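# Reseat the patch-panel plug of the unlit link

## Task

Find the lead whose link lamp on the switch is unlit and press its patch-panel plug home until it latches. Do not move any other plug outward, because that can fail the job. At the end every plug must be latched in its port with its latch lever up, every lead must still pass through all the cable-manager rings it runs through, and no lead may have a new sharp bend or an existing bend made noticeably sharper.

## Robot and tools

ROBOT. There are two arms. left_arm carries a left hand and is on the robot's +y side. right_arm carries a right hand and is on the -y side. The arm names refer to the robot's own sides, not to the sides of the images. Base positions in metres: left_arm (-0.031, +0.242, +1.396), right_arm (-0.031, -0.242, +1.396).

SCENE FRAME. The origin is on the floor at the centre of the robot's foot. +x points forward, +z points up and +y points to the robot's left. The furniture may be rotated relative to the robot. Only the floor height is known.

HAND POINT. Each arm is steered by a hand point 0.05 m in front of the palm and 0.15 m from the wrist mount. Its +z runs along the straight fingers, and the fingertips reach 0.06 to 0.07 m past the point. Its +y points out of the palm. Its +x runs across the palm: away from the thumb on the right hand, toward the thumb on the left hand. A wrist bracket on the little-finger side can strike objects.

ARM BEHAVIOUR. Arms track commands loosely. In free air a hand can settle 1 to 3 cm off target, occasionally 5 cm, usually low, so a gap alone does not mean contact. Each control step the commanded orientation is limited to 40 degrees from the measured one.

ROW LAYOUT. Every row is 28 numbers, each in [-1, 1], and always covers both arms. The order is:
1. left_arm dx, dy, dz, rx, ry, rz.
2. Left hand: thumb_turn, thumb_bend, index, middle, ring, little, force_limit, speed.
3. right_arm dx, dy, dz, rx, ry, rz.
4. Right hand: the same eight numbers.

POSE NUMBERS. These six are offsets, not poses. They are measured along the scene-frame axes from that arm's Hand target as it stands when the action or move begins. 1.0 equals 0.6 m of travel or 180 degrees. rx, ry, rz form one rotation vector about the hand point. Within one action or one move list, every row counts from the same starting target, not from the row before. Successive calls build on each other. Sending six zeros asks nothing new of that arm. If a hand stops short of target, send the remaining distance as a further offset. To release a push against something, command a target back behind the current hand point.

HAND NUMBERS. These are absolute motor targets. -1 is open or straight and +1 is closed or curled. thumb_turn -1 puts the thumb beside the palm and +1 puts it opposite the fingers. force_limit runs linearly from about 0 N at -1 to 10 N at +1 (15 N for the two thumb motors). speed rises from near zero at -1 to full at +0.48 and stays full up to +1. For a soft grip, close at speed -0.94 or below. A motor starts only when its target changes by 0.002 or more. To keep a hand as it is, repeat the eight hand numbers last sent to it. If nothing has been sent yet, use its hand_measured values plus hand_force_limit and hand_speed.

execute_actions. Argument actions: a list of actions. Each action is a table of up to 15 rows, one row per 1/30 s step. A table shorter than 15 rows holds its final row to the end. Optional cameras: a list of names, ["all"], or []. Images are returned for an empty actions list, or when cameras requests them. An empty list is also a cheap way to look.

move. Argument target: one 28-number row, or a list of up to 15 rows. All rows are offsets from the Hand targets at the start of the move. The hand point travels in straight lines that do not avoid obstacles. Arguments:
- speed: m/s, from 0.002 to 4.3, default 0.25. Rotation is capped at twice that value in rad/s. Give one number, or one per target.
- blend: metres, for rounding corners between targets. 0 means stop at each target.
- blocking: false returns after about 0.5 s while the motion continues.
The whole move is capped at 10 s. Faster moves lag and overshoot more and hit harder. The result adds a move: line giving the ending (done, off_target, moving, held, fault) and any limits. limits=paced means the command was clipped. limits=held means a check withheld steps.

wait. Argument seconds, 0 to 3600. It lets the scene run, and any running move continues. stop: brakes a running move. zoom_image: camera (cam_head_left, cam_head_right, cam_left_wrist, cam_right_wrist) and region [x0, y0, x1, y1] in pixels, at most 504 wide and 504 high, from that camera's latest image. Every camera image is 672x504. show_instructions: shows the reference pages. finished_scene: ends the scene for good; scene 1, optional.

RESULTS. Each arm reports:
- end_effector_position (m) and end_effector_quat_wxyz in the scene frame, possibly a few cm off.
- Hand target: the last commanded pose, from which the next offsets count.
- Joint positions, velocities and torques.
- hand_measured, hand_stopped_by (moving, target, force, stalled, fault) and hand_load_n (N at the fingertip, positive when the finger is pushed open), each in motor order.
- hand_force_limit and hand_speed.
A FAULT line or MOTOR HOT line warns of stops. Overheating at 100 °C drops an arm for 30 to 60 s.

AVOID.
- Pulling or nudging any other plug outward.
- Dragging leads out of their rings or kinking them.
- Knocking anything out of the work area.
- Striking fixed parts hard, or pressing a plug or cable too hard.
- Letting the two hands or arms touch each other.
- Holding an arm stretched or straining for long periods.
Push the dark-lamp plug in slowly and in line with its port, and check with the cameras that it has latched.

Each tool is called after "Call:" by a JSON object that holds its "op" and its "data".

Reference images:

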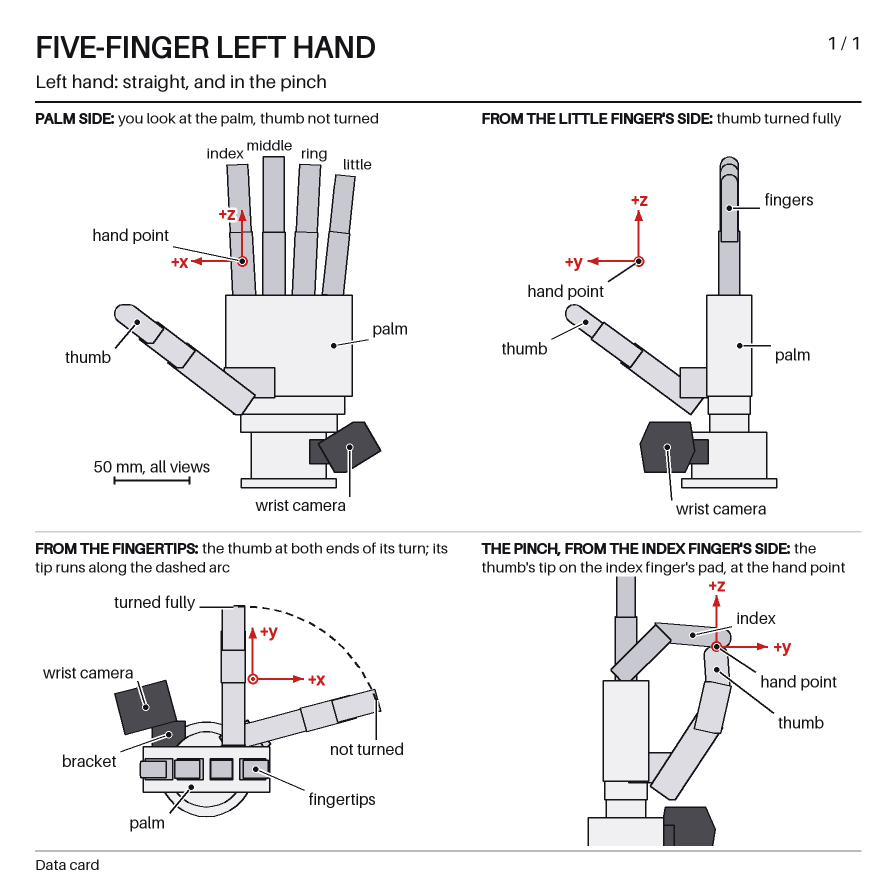

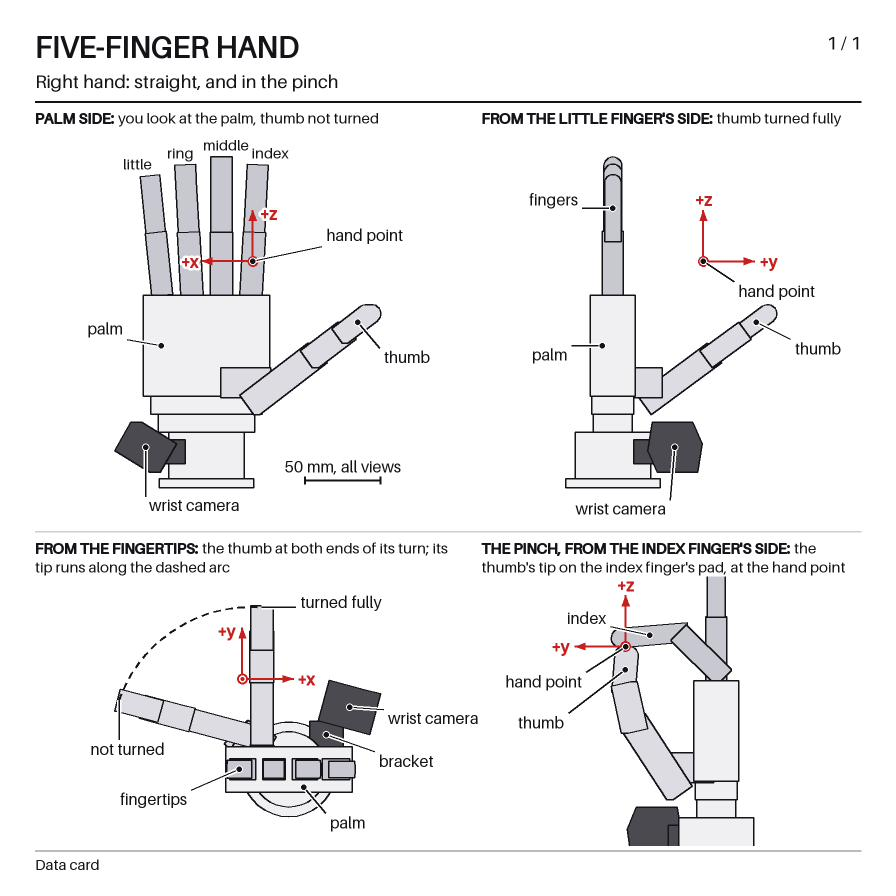

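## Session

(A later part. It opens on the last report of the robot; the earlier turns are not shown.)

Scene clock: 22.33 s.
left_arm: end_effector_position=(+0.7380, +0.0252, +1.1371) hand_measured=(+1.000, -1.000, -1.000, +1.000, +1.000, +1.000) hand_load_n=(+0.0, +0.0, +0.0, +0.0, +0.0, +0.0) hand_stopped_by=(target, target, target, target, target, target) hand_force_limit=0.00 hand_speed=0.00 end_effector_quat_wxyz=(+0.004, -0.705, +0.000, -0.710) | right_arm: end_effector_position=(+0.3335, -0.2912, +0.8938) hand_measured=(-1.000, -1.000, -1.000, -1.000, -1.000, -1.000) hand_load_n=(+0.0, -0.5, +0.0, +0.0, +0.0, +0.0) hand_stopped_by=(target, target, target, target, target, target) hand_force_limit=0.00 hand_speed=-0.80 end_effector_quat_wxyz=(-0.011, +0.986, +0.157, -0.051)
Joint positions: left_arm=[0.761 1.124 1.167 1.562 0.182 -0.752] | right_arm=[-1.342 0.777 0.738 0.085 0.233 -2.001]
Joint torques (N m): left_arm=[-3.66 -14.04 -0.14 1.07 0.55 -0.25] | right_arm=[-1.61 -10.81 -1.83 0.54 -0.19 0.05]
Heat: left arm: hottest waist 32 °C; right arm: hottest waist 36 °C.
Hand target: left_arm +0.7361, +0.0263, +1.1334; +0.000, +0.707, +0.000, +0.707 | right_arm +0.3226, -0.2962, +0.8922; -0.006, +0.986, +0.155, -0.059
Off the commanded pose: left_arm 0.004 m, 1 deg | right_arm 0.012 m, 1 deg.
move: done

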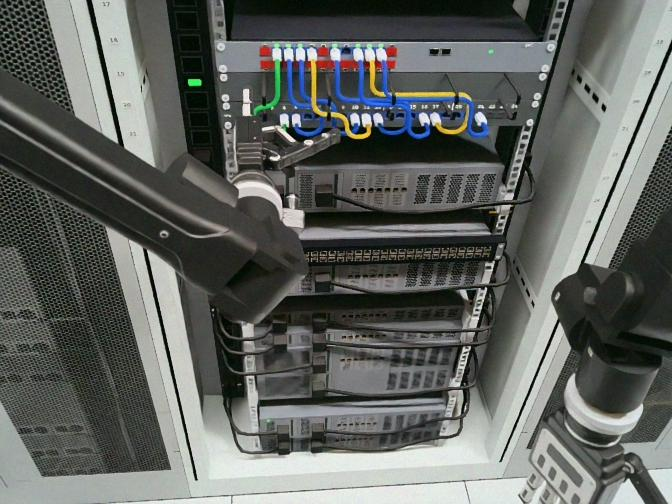

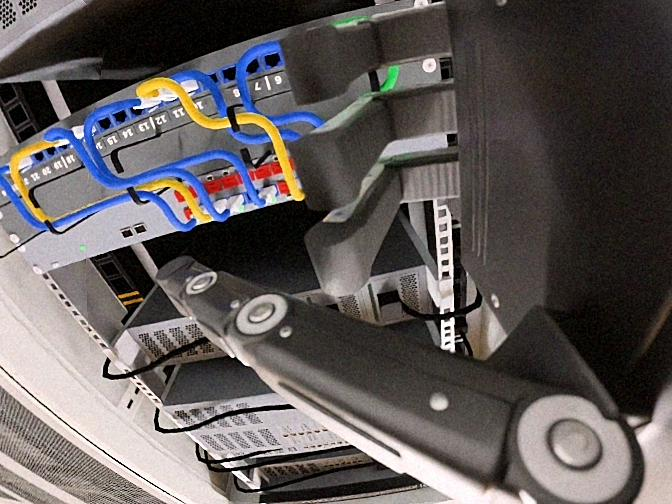

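Call:
{"op": "move", "data": {"target": [[0.015,-0.294,-0.072,0,0,0,1,-1,-1,1,1,1,0,0,0,0,0,0,0,0,-1,-1,-1,-1,-1,-1,0,-0.8],[0.058,-0.296,-0.109,0,0,0,1,-1,-1,1,1,1,0,0,0,0,0,0,0,0,-1,-1,-1,-1,-1,-1,0,-0.8]], "speed": [0.15,0.05], "cameras": ["cam_head_left","cam_head_right","cam_left_wrist"]}}

Call:
{"op": "zoom_image", "data": {"camera": "cam_head_left", "region": [330, 90, 410, 170]}}

Call:
{"op": "zoom_image", "data": {"camera": "cam_head_right", "region": [255, 90, 335, 170]}}

Scene clock: 27.20 s.
left_arm: end_effector_position=(+0.7737, -0.1475, +1.0766) hand_measured=(+1.000, -1.000, -1.000, +1.000, +1.000, +1.000) hand_load_n=(+0.0, +0.0, +0.0, +0.0, +0.0, +0.0) hand_stopped_by=(target, target, target, target, target, target) hand_force_limit=0.00 hand_speed=0.00 end_effector_quat_wxyz=(+0.007, -0.704, -0.003, -0.710) | right_arm: end_effector_position=(+0.3335, -0.2912, +0.8938) hand_measured=(-1.000, -1.000, -1.000, -1.000, -1.000, -1.000) hand_load_n=(+0.0, +0.0, +0.0, +0.0, +0.0, +0.0) hand_stopped_by=(target, target, target, target, target, target) hand_force_limit=0.00 hand_speed=-0.80 end_effector_quat_wxyz=(-0.011, +0.986, +0.157, -0.051)
Joint positions: left_arm=[0.59 1.582 1.674 1.49 0.182 -0.581] | right_arm=[-1.342 0.777 0.738 0.085 0.233 -2.001]
Joint torques (N m): left_arm=[-10.52 -10.17 0.85 0.43 0.73 -0.19] | right_arm=[-1.67 -10.58 -1.8 0.55 -0.2 0.06]
Heat: left arm: hottest waist 32 °C; right arm: hottest waist 36 °C.
Hand target: left_arm +0.7708, -0.1512, +1.0679; +0.000, +0.707, +0.000, +0.707 | right_arm +0.3226, -0.2962, +0.8922; -0.006, +0.986, +0.155, -0.059
Off the commanded pose: left_arm 0.010 m, 1 deg | right_arm 0.012 m, 1 deg.
move: done

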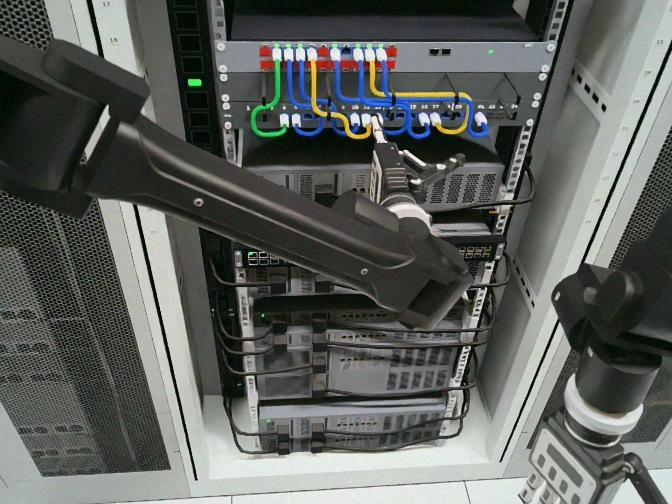

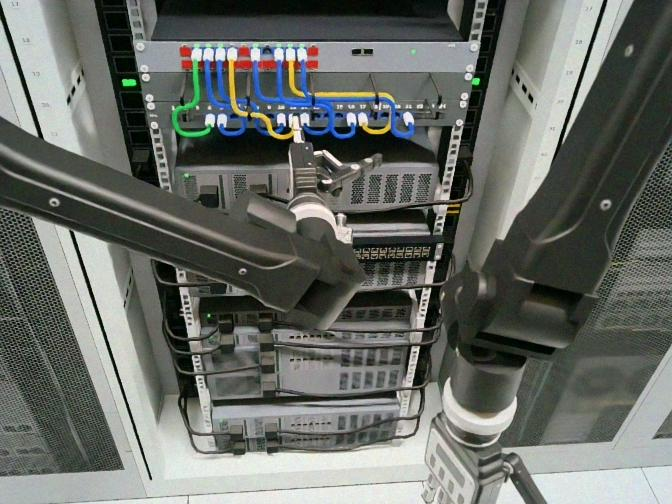

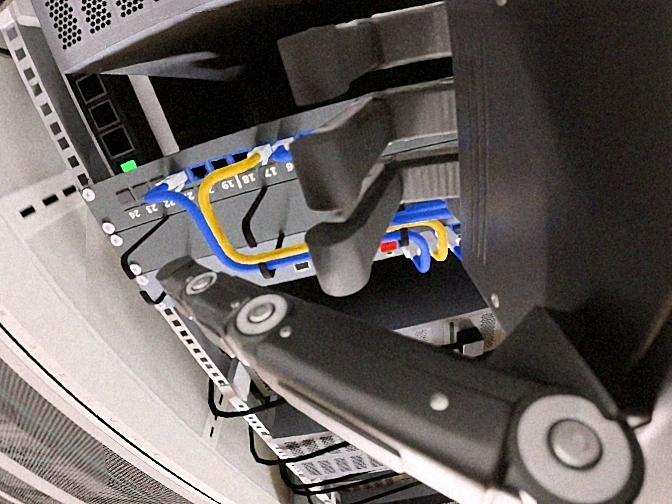

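Scaled by 6.300 from the camera's image (finer frame: 960x720).

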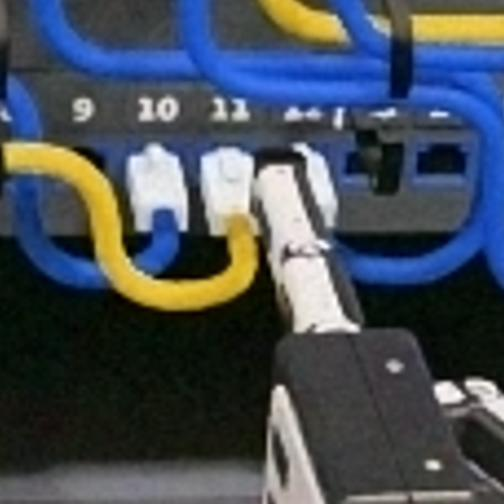

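Scaled by 6.300 from the camera's image (finer frame: 960x720).

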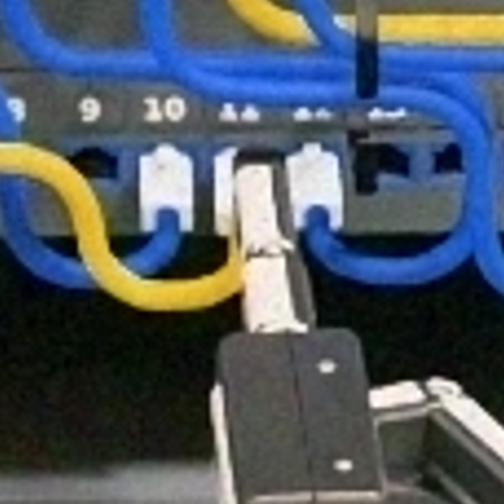

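Call:
{"op": "move", "data": {"target": [-0.003,-0.009,-0.045,0,0,0,1,-1,-1,1,1,1,0,0,0,0,0,0,0,0,-1,-1,-1,-1,-1,-1,0,-0.8], "speed": 0.04, "cameras": ["cam_head_left","cam_head_right"]}}

Call:
{"op": "zoom_image", "data": {"camera": "cam_head_left", "region": [330, 90, 410, 170]}}

Call:
{"op": "zoom_image", "data": {"camera": "cam_head_right", "region": [255, 90, 335, 170]}}

Scene clock: 29.07 s.
left_arm: end_effector_position=(+0.7719, -0.1546, +1.0503) hand_measured=(+1.000, -1.000, -1.000, +1.000, +1.000, +1.000) hand_load_n=(+0.0, +0.0, +0.0, +0.0, +0.0, +0.0) hand_stopped_by=(target, target, target, target, target, target) hand_force_limit=0.00 hand_speed=0.00 end_effector_quat_wxyz=(+0.006, -0.704, -0.003, -0.710) | right_arm: end_effector_position=(+0.3335, -0.2912, +0.8938) hand_measured=(-1.000, -1.000, -1.000, -1.000, -1.000, -1.000) hand_load_n=(+0.0, +0.0, +0.0, +0.0, +0.0, +0.0) hand_stopped_by=(target, target, target, target, target, target) hand_force_limit=0.00 hand_speed=-0.80 end_effector_quat_wxyz=(-0.011, +0.986, +0.157, -0.051)
Joint positions: left_arm=[0.627 1.639 1.748 1.48 0.182 -0.618] | right_arm=[-1.342 0.777 0.738 0.085 0.233 -2.001]
Joint torques (N m): left_arm=[-11.05 -10.29 1.02 0.38 0.73 -0.23] | right_arm=[-1.67 -10.64 -1.81 0.61 -0.2 0.05]
Heat: left arm: hottest waist 32 °C; right arm: hottest waist 36 °C.
Hand target: left_arm +0.7689, -0.1568, +1.0409; +0.000, +0.707, +0.000, +0.707 | right_arm +0.3226, -0.2962, +0.8922; -0.006, +0.986, +0.155, -0.059
Off the commanded pose: left_arm 0.010 m, 1 deg | right_arm 0.012 m, 1 deg.
move: done

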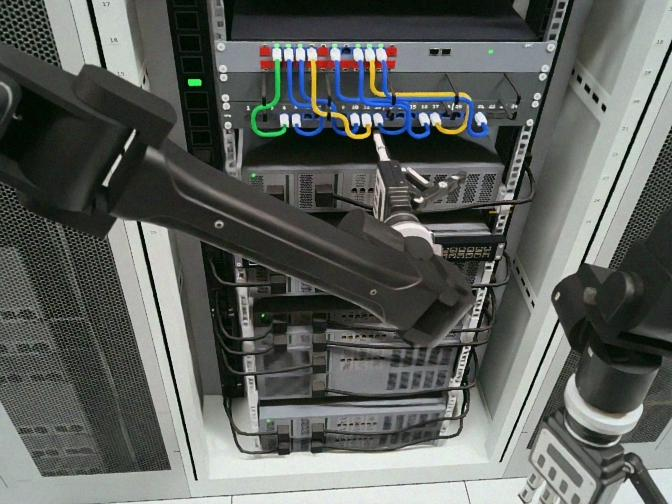

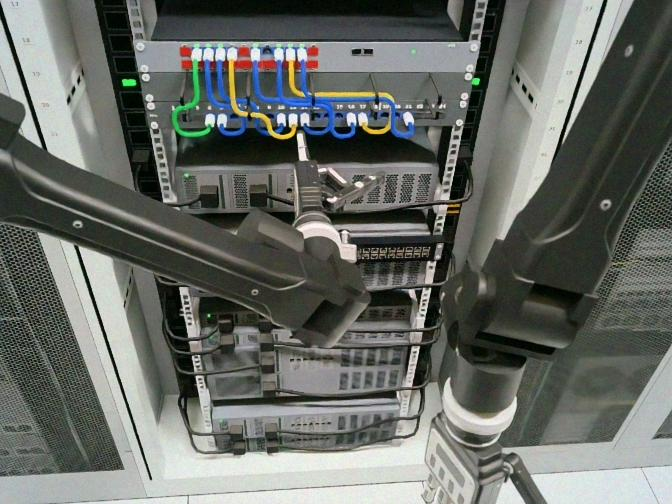

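Scaled by 6.300 from the camera's image (finer frame: 960x720).

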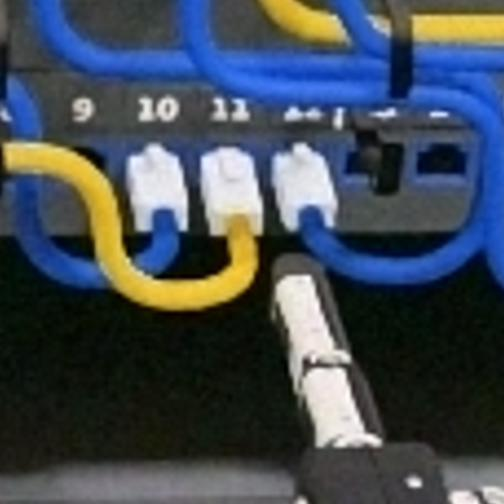

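Scaled by 6.300 from the camera's image (finer frame: 960x720).

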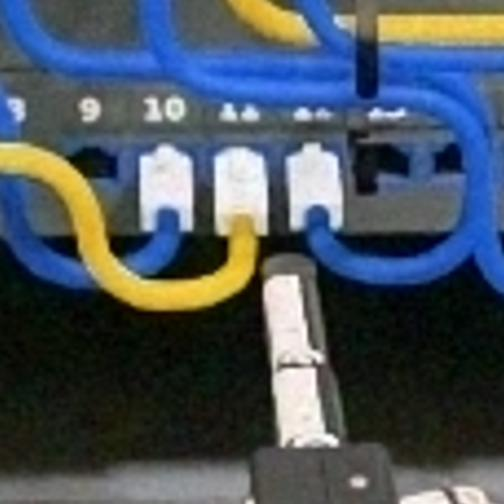

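Call:
{"op": "move", "data": {"target": [0.038,0.0,-0.014,0,0,0,1,-1,-1,1,1,1,0,0,0,0,0,0,0,0,-1,-1,-1,-1,-1,-1,0,-0.8], "speed": 0.03, "cameras": ["cam_head_left","cam_head_right"]}}

Call:
{"op": "zoom_image", "data": {"camera": "cam_head_left", "region": [330, 90, 410, 170]}}

Call:
{"op": "zoom_image", "data": {"camera": "cam_head_right", "region": [255, 90, 335, 170]}}

Scene clock: 30.70 s.
left_arm: end_effector_position=(+0.7954, -0.1537, +1.0433) hand_measured=(+1.000, -1.000, -1.000, +1.000, +1.000, +1.000) hand_load_n=(-0.5, +0.0, +0.0, +0.0, +0.0, +0.0) hand_stopped_by=(target, target, target, target, target, target) hand_force_limit=0.00 hand_speed=0.00 end_effector_quat_wxyz=(+0.006, -0.704, -0.004, -0.710) | right_arm: end_effector_position=(+0.3335, -0.2912, +0.8938) hand_measured=(-1.000, -1.000, -1.000, -1.000, -1.000, -1.000) hand_load_n=(+0.0, +0.0, +0.0, +0.0, +0.0, +0.0) hand_stopped_by=(target, target, target, target, target, target) hand_force_limit=0.00 hand_speed=-0.80 end_effector_quat_wxyz=(-0.011, +0.986, +0.157, -0.051)
Joint positions: left_arm=[0.631 1.66 1.837 1.413 0.182 -0.624] | right_arm=[-1.342 0.777 0.738 0.085 0.233 -2.001]
Joint torques (N m): left_arm=[-11.22 -10.87 1.42 0.44 0.68 -0.21] | right_arm=[-1.61 -10.52 -1.81 0.54 -0.2 0.04]
Heat: left arm: hottest waist 32 °C; right arm: hottest waist 36 °C.
Hand target: left_arm +0.7918, -0.1568, +1.0326; +0.000, +0.707, +0.000, +0.707 | right_arm +0.3226, -0.2962, +0.8922; -0.006, +0.986, +0.155, -0.059
Off the commanded pose: left_arm 0.012 m, 1 deg | right_arm 0.012 m, 1 deg.
move: off_target (left_arm)

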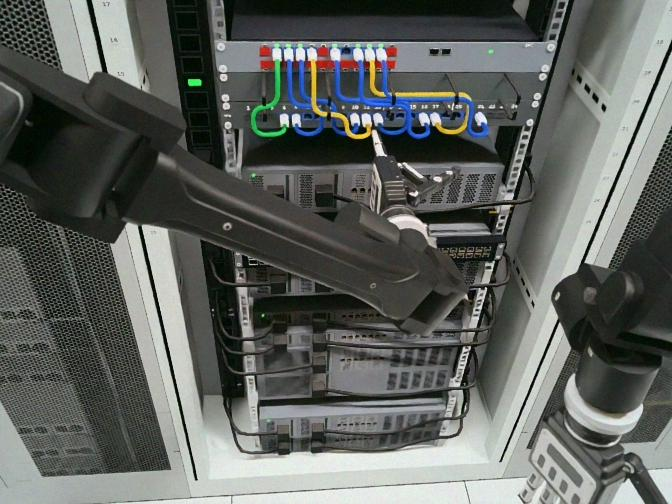

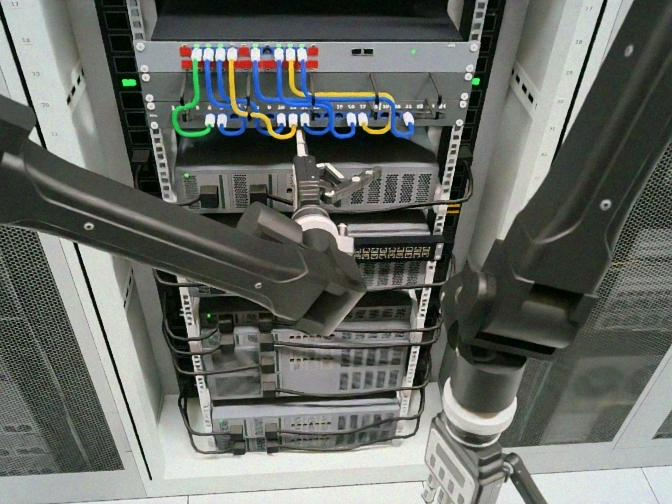

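Scaled by 6.300 from the camera's image (finer frame: 960x720).

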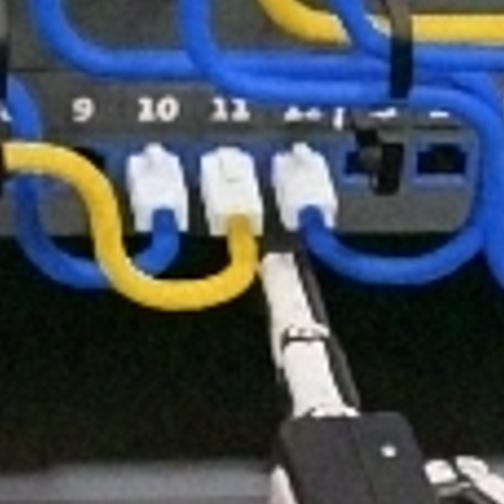

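Scaled by 6.300 from the camera's image (finer frame: 960x720).

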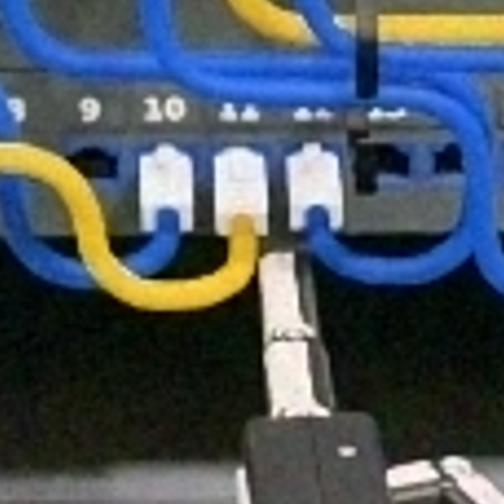

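Call:
{"op": "move", "data": {"target": [0.025,0.0035,-0.004,0,0,0,1,-1,-1,1,1,1,0,0,0,0,0,0,0,0,-1,-1,-1,-1,-1,-1,0,-0.8], "speed": 0.02, "cameras": ["cam_head_left","cam_head_right"]}}

Call:
{"op": "zoom_image", "data": {"camera": "cam_head_left", "region": [330, 90, 410, 170]}}

Call:
{"op": "zoom_image", "data": {"camera": "cam_head_right", "region": [255, 90, 335, 170]}}

Scene clock: 32.23 s.
left_arm: end_effector_position=(+0.8087, -0.1535, +1.0396) hand_measured=(+1.000, -1.000, -1.000, +1.000, +1.000, +1.000) hand_load_n=(+0.0, +0.0, -0.5, +0.0, +0.0, +0.0) hand_stopped_by=(target, target, target, target, target, target) hand_force_limit=0.00 hand_speed=0.00 end_effector_quat_wxyz=(+0.005, -0.705, -0.003, -0.710) | right_arm: end_effector_position=(+0.3335, -0.2912, +0.8938) hand_measured=(-1.000, -1.000, -1.000, -1.000, -1.000, -1.000) hand_load_n=(+0.0, +0.0, +0.0, +0.0, +0.0, +0.0) hand_stopped_by=(target, target, target, target, target, target) hand_force_limit=0.00 hand_speed=-0.80 end_effector_quat_wxyz=(-0.011, +0.986, +0.157, -0.051)
Joint positions: left_arm=[0.632 1.669 1.886 1.369 0.182 -0.624] | right_arm=[-1.342 0.777 0.738 0.085 0.233 -2.001]
Joint torques (N m): left_arm=[-10.75 -10.99 1.77 0.34 0.69 -0.24] | right_arm=[-1.61 -10.52 -1.81 0.58 -0.19 0.04]
Heat: left arm: hottest waist 32 °C; right arm: hottest waist 36 °C.
Hand target: left_arm +0.8070, -0.1544, +1.0302; +0.000, +0.707, +0.000, +0.707 | right_arm +0.3226, -0.2962, +0.8922; -0.006, +0.986, +0.155, -0.059
Off the commanded pose: left_arm 0.010 m, 1 deg | right_arm 0.012 m, 1 deg.
move: done

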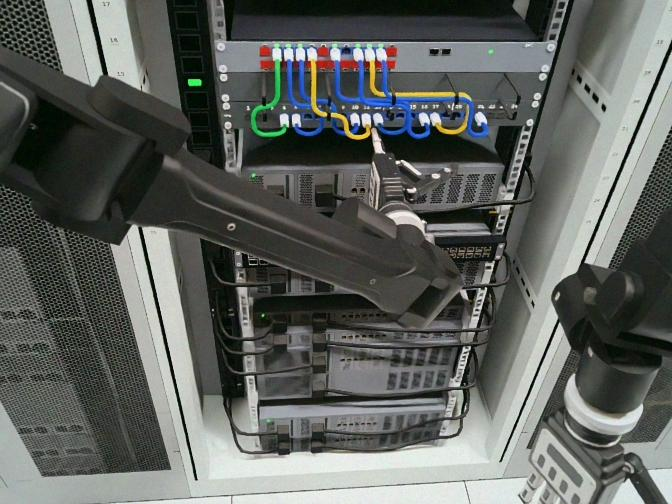

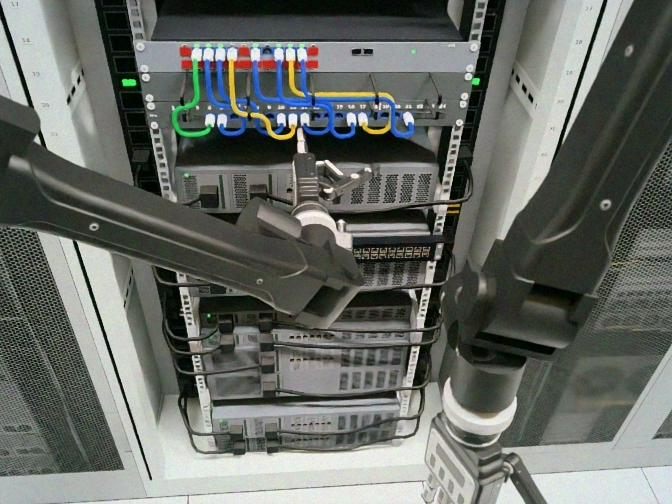

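Scaled by 6.300 from the camera's image (finer frame: 960x720).

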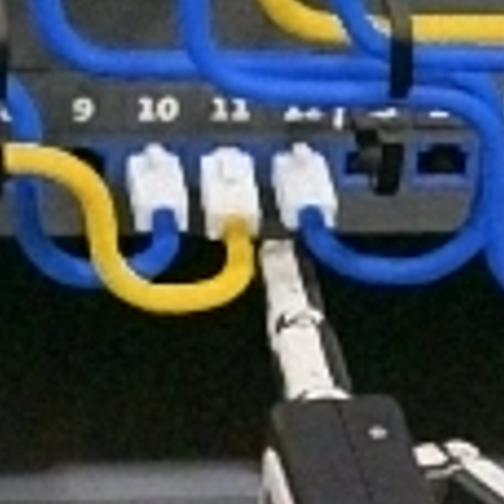

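Scaled by 6.300 from the camera's image (finer frame: 960x720).

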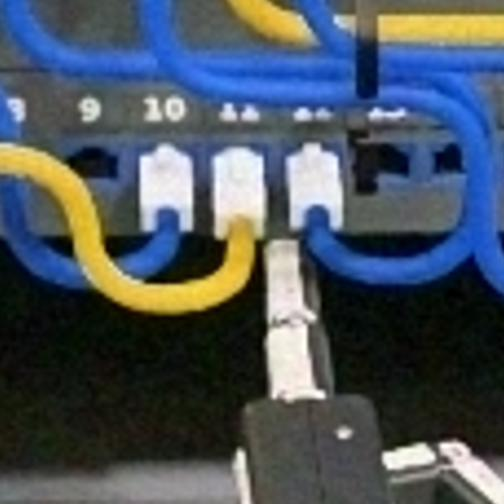

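Call:
{"op": "move", "data": {"target": [0.014,0.005,-0.002,0,0,0,1,-1,-1,1,1,1,0,0,0,0,0,0,0,0,-1,-1,-1,-1,-1,-1,0,-0.8], "speed": 0.02, "cameras": ["cam_head_left","cam_head_right"]}}

Call:
{"op": "zoom_image", "data": {"camera": "cam_head_left", "region": [340, 95, 400, 155]}}

Call:
{"op": "zoom_image", "data": {"camera": "cam_head_right", "region": [265, 95, 325, 155]}}

Scene clock: 33.30 s.
left_arm: end_effector_position=(+0.8175, -0.1501, +1.0389) hand_measured=(+1.000, -1.000, -1.000, +1.000, +1.000, +1.000) hand_load_n=(+0.0, +0.0, +0.0, +0.0, +0.0, +0.0) hand_stopped_by=(target, target, target, target, target, target) hand_force_limit=0.00 hand_speed=0.00 end_effector_quat_wxyz=(+0.005, -0.704, -0.003, -0.710) | right_arm: end_effector_position=(+0.3335, -0.2912, +0.8938) hand_measured=(-1.000, -1.000, -1.000, -1.000, -1.000, -1.000) hand_load_n=(+0.0, +0.0, +0.0, +0.0, +0.0, +0.0) hand_stopped_by=(target, target, target, target, target, target) hand_force_limit=0.00 hand_speed=-0.80 end_effector_quat_wxyz=(-0.011, +0.986, +0.157, -0.051)
Joint positions: left_arm=[0.634 1.67 1.912 1.346 0.182 -0.627] | right_arm=[-1.342 0.777 0.738 0.085 0.233 -2.001]
Joint torques (N m): left_arm=[-11.22 -11.16 2.1 0.49 0.71 -0.18] | right_arm=[-1.67 -10.46 -1.84 0.57 -0.19 0.05]
Heat: left arm: hottest waist 32 °C; right arm: hottest waist 36 °C.
Hand target: left_arm +0.8151, -0.1517, +1.0289; +0.000, +0.707, +0.000, +0.707 | right_arm +0.3226, -0.2962, +0.8922; -0.006, +0.986, +0.155, -0.059
Off the commanded pose: left_arm 0.010 m, 1 deg | right_arm 0.012 m, 1 deg.
move: done

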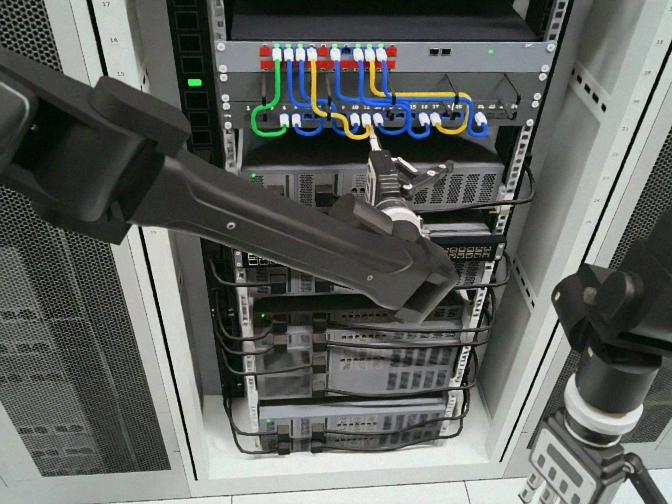

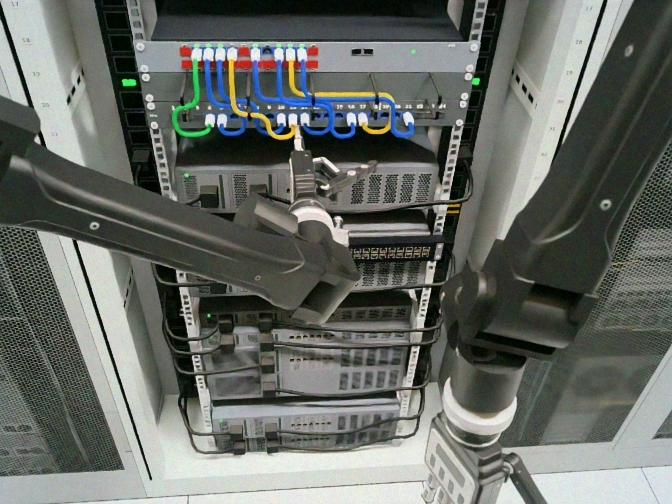

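Scaled by 8.400 from the camera's image (finer frame: 960x720).

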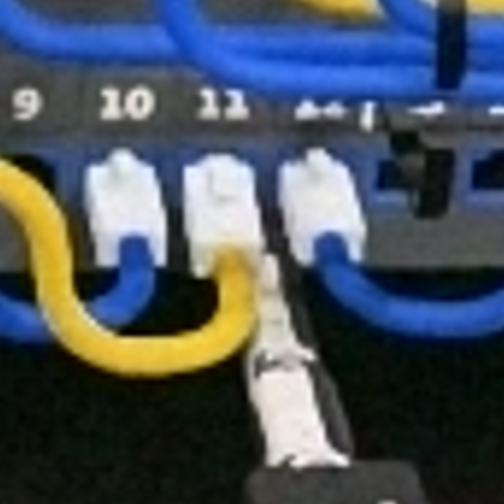

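Scaled by 8.400 from the camera's image (finer frame: 960x720).

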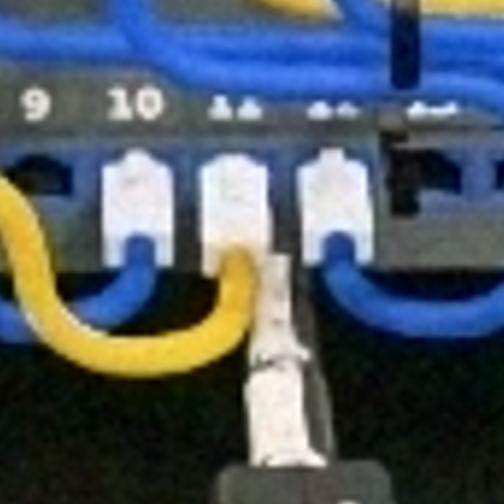

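Call:
{"op": "move", "data": {"target": [0.01,0.0,0.0,0,0,0,1,-1,-1,1,1,1,0,0,0,0,0,0,0,0,-1,-1,-1,-1,-1,-1,0,-0.8], "speed": 0.02, "cameras": ["cam_head_left","cam_head_right"]}}

Call:
{"op": "zoom_image", "data": {"camera": "cam_head_left", "region": [340, 95, 400, 155]}}

Call:
{"op": "zoom_image", "data": {"camera": "cam_head_right", "region": [265, 95, 325, 155]}}

Scene clock: 34.30 s.
left_arm: end_effector_position=(+0.8240, -0.1485, +1.0386) hand_measured=(+1.000, -1.000, -1.000, +1.000, +1.000, +1.000) hand_load_n=(+0.0, +0.0, +0.0, +0.0, +0.0, +0.0) hand_stopped_by=(target, target, target, target, target, target) hand_force_limit=0.00 hand_speed=0.00 end_effector_quat_wxyz=(+0.005, -0.704, -0.004, -0.710) | right_arm: end_effector_position=(+0.3335, -0.2912, +0.8938) hand_measured=(-1.000, -1.000, -1.000, -1.000, -1.000, -1.000) hand_load_n=(+0.0, +0.0, +0.0, +0.0, +0.0, +0.0) hand_stopped_by=(target, target, target, target, target, target) hand_force_limit=0.00 hand_speed=-0.80 end_effector_quat_wxyz=(-0.011, +0.986, +0.157, -0.051)
Joint positions: left_arm=[0.634 1.673 1.933 1.329 0.182 -0.627] | right_arm=[-1.342 0.777 0.738 0.085 0.233 -2.001]
Joint torques (N m): left_arm=[-11.05 -11.05 2.14 0.28 0.75 -0.2] | right_arm=[-1.79 -10.4 -1.85 0.59 -0.2 0.05]
Heat: left arm: hottest waist 32 °C; right arm: hottest waist 36 °C.
Hand target: left_arm +0.8212, -0.1517, +1.0289; +0.000, +0.707, +0.000, +0.707 | right_arm +0.3226, -0.2962, +0.8922; -0.006, +0.986, +0.155, -0.059
Off the commanded pose: left_arm 0.011 m, 1 deg | right_arm 0.012 m, 1 deg.
move: off_target (left_arm)

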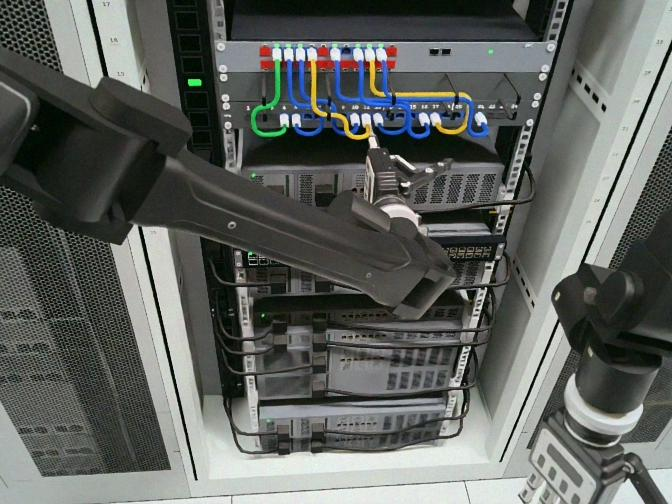

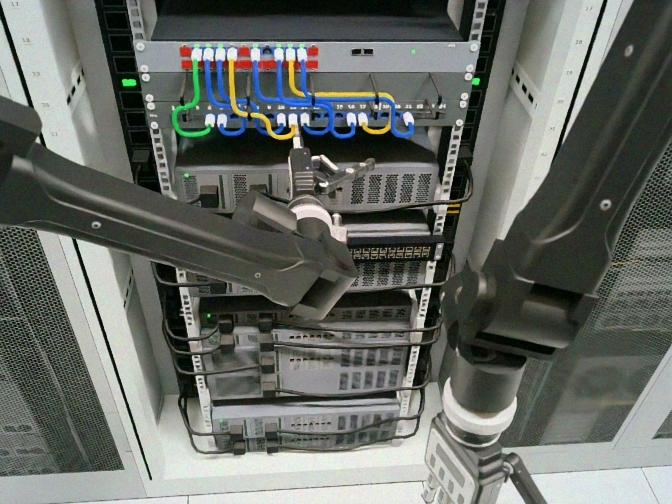

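Scaled by 8.400 from the camera's image (finer frame: 960x720).

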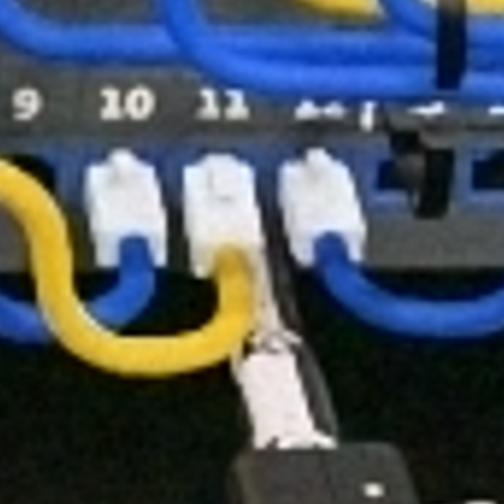

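Scaled by 8.400 from the camera's image (finer frame: 960x720).

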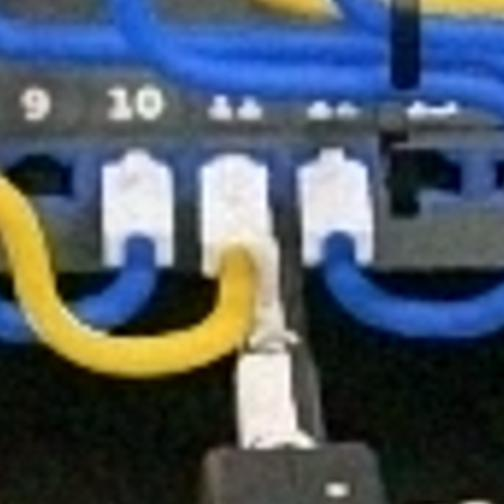

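Call:
{"op": "move", "data": {"target": [0.008,0.006,0.0,0,0,0,1,-1,-1,1,1,1,0,0,0,0,0,0,0,0,-1,-1,-1,-1,-1,-1,0,-0.8], "speed": 0.02, "cameras": ["cam_head_left","cam_head_right"]}}

Call:
{"op": "zoom_image", "data": {"camera": "cam_head_left", "region": [340, 95, 400, 155]}}

Call:
{"op": "zoom_image", "data": {"camera": "cam_head_right", "region": [265, 95, 325, 155]}}

Scene clock: 35.43 s.
left_arm: end_effector_position=(+0.8241, -0.1502, +1.0374) hand_measured=(+1.000, -1.000, -1.000, +1.000, +1.000, +1.000) hand_load_n=(-0.5, +0.0, +0.0, +0.0, +0.0, +0.0) hand_stopped_by=(target, target, target, target, target, target) hand_force_limit=0.00 hand_speed=0.00 end_effector_quat_wxyz=(+0.002, -0.705, -0.002, -0.709) | right_arm: end_effector_position=(+0.3335, -0.2912, +0.8938) hand_measured=(-1.000, -1.000, -1.000, -1.000, -1.000, -1.000) hand_load_n=(+0.0, +0.0, +0.0, +0.0, +0.0, -0.5) hand_stopped_by=(target, target, target, target, target, target) hand_force_limit=0.00 hand_speed=-0.80 end_effector_quat_wxyz=(-0.011, +0.986, +0.157, -0.051)
Joint positions: left_arm=[0.635 1.674 1.935 1.32 0.183 -0.627] | right_arm=[-1.342 0.777 0.738 0.085 0.233 -2.001]
Joint torques (N m): left_arm=[-11.11 -11.34 2.63 0.34 0.66 -0.22] | right_arm=[-1.79 -10.58 -1.81 0.55 -0.19 0.05]
Heat: left arm: hottest waist 32 °C; right arm: hottest waist 36 °C.
Hand target: left_arm +0.8261, -0.1479, +1.0289; +0.000, +0.707, +0.000, +0.707 | right_arm +0.3226, -0.2962, +0.8922; -0.006, +0.986, +0.155, -0.059
Off the commanded pose: left_arm 0.009 m, 0 deg | right_arm 0.012 m, 1 deg.
move: done

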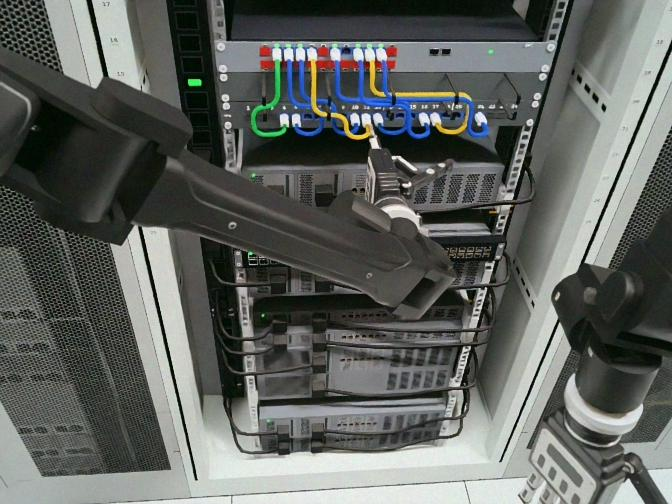

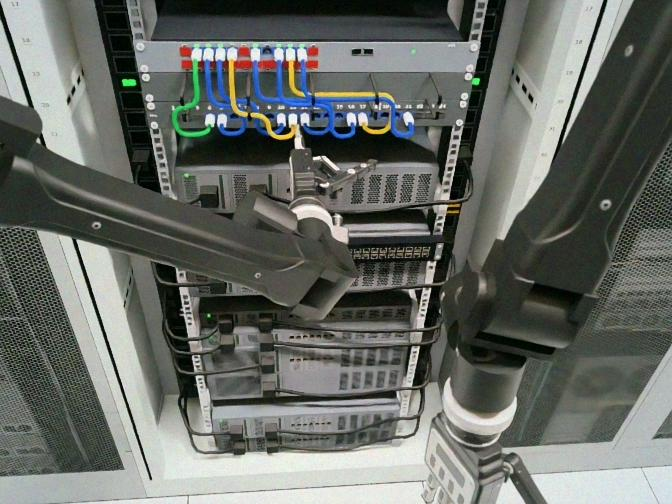

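Scaled by 8.400 from the camera's image (finer frame: 960x720).

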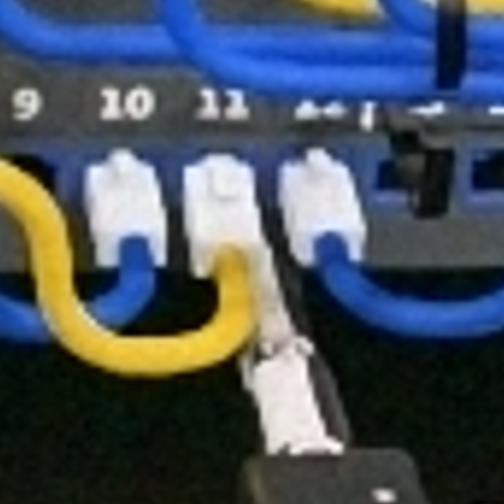

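Scaled by 8.400 from the camera's image (finer frame: 960x720).

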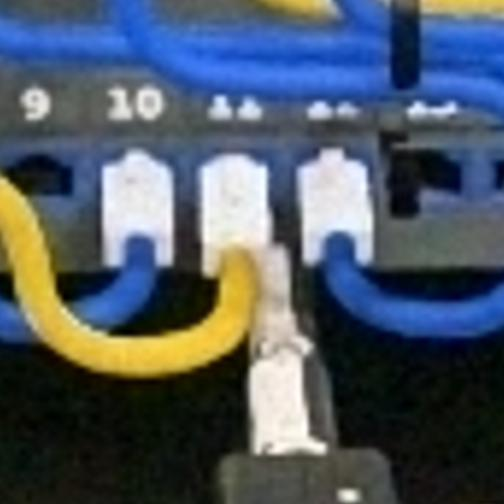

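Call:
{"op": "move", "data": {"target": [[-0.014,0.003,0.0,0,0,0,1,-1,-1,1,1,1,0,0,0,0,0,0,0,0,-1,-1,-1,-1,-1,-1,0,-0.8],[-0.008,0.009,0.0,0,0,0,1,-1,-1,1,1,1,0,0,0,0,0,0,0,0,-1,-1,-1,-1,-1,-1,0,-0.8]], "speed": 0.02, "cameras": ["cam_head_left","cam_head_right"]}}

Call:
{"op": "zoom_image", "data": {"camera": "cam_head_left", "region": [340, 95, 400, 155]}}

Call:
{"op": "zoom_image", "data": {"camera": "cam_head_right", "region": [265, 95, 325, 155]}}

Scene clock: 37.03 s.
left_arm: end_effector_position=(+0.8187, -0.1522, +1.0325) hand_measured=(+1.000, -1.000, -1.000, +1.000, +1.000, +1.000) hand_load_n=(+0.0, +0.0, -0.5, +0.0, +0.5, +0.0) hand_stopped_by=(target, target, target, target, target, target) hand_force_limit=0.00 hand_speed=0.00 end_effector_quat_wxyz=(-0.002, -0.708, +0.002, -0.706) | right_arm: end_effector_position=(+0.3335, -0.2912, +0.8938) hand_measured=(-1.000, -1.000, -1.000, -1.000, -1.000, -1.000) hand_load_n=(+0.0, +0.0, +0.0, +0.0, +0.0, +0.0) hand_stopped_by=(target, target, target, target, target, target) hand_force_limit=0.00 hand_speed=-0.80 end_effector_quat_wxyz=(-0.011, +0.986, +0.157, -0.051)
Joint positions: left_arm=[0.642 1.674 1.923 1.32 0.183 -0.635] | right_arm=[-1.342 0.777 0.738 0.085 0.233 -2.001]
Joint torques (N m): left_arm=[-10.81 -13.16 1.06 1.11 0.65 -0.17] | right_arm=[-1.55 -10.7 -1.83 0.54 -0.19 0.04]
Heat: left arm: hottest waist 32 °C; right arm: hottest waist 36 °C.
Hand target: left_arm +0.8212, -0.1427, +1.0290; +0.000, +0.707, +0.000, +0.707 | right_arm +0.3226, -0.2962, +0.8922; -0.006, +0.986, +0.155, -0.059
Off the commanded pose: left_arm 0.011 m, 0 deg | right_arm 0.012 m, 1 deg.
move: off_target (left_arm)

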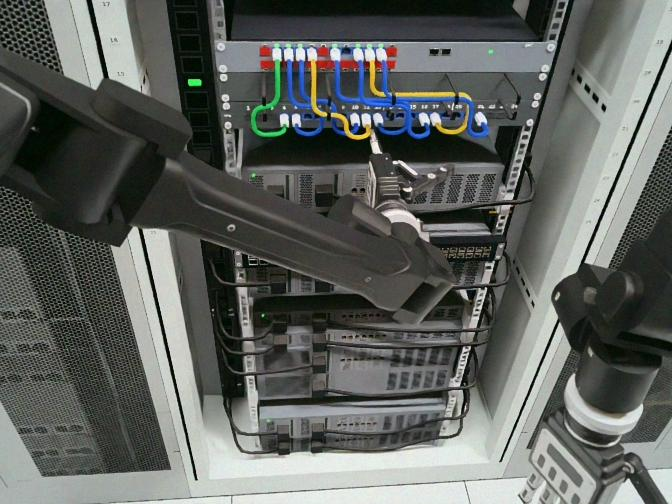

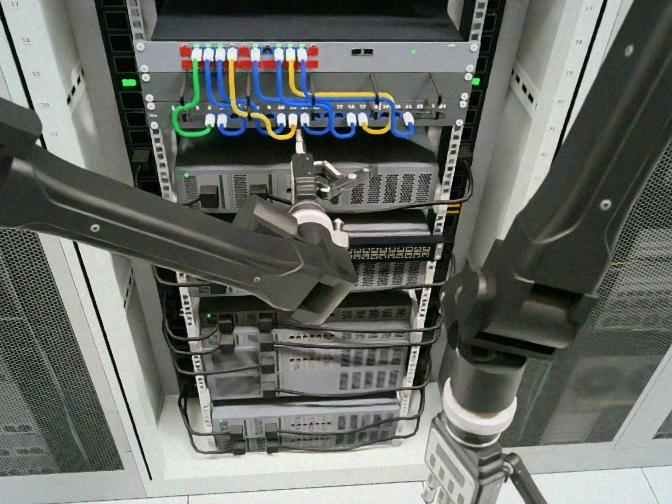

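Scaled by 8.400 from the camera's image (finer frame: 960x720).

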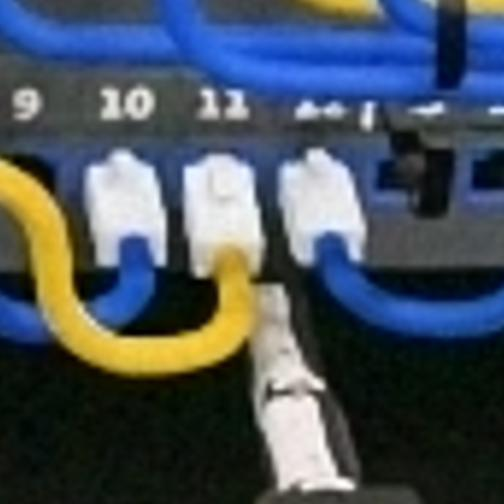

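Scaled by 8.400 from the camera's image (finer frame: 960x720).

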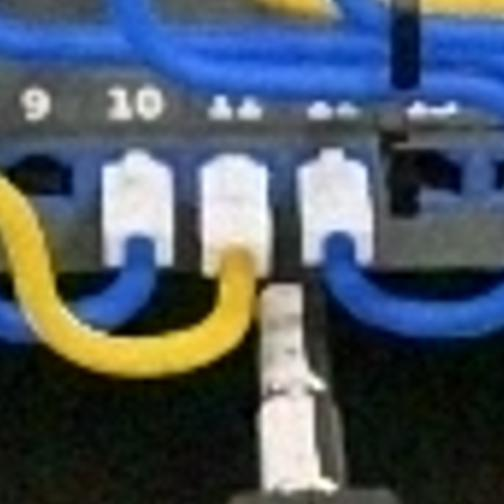

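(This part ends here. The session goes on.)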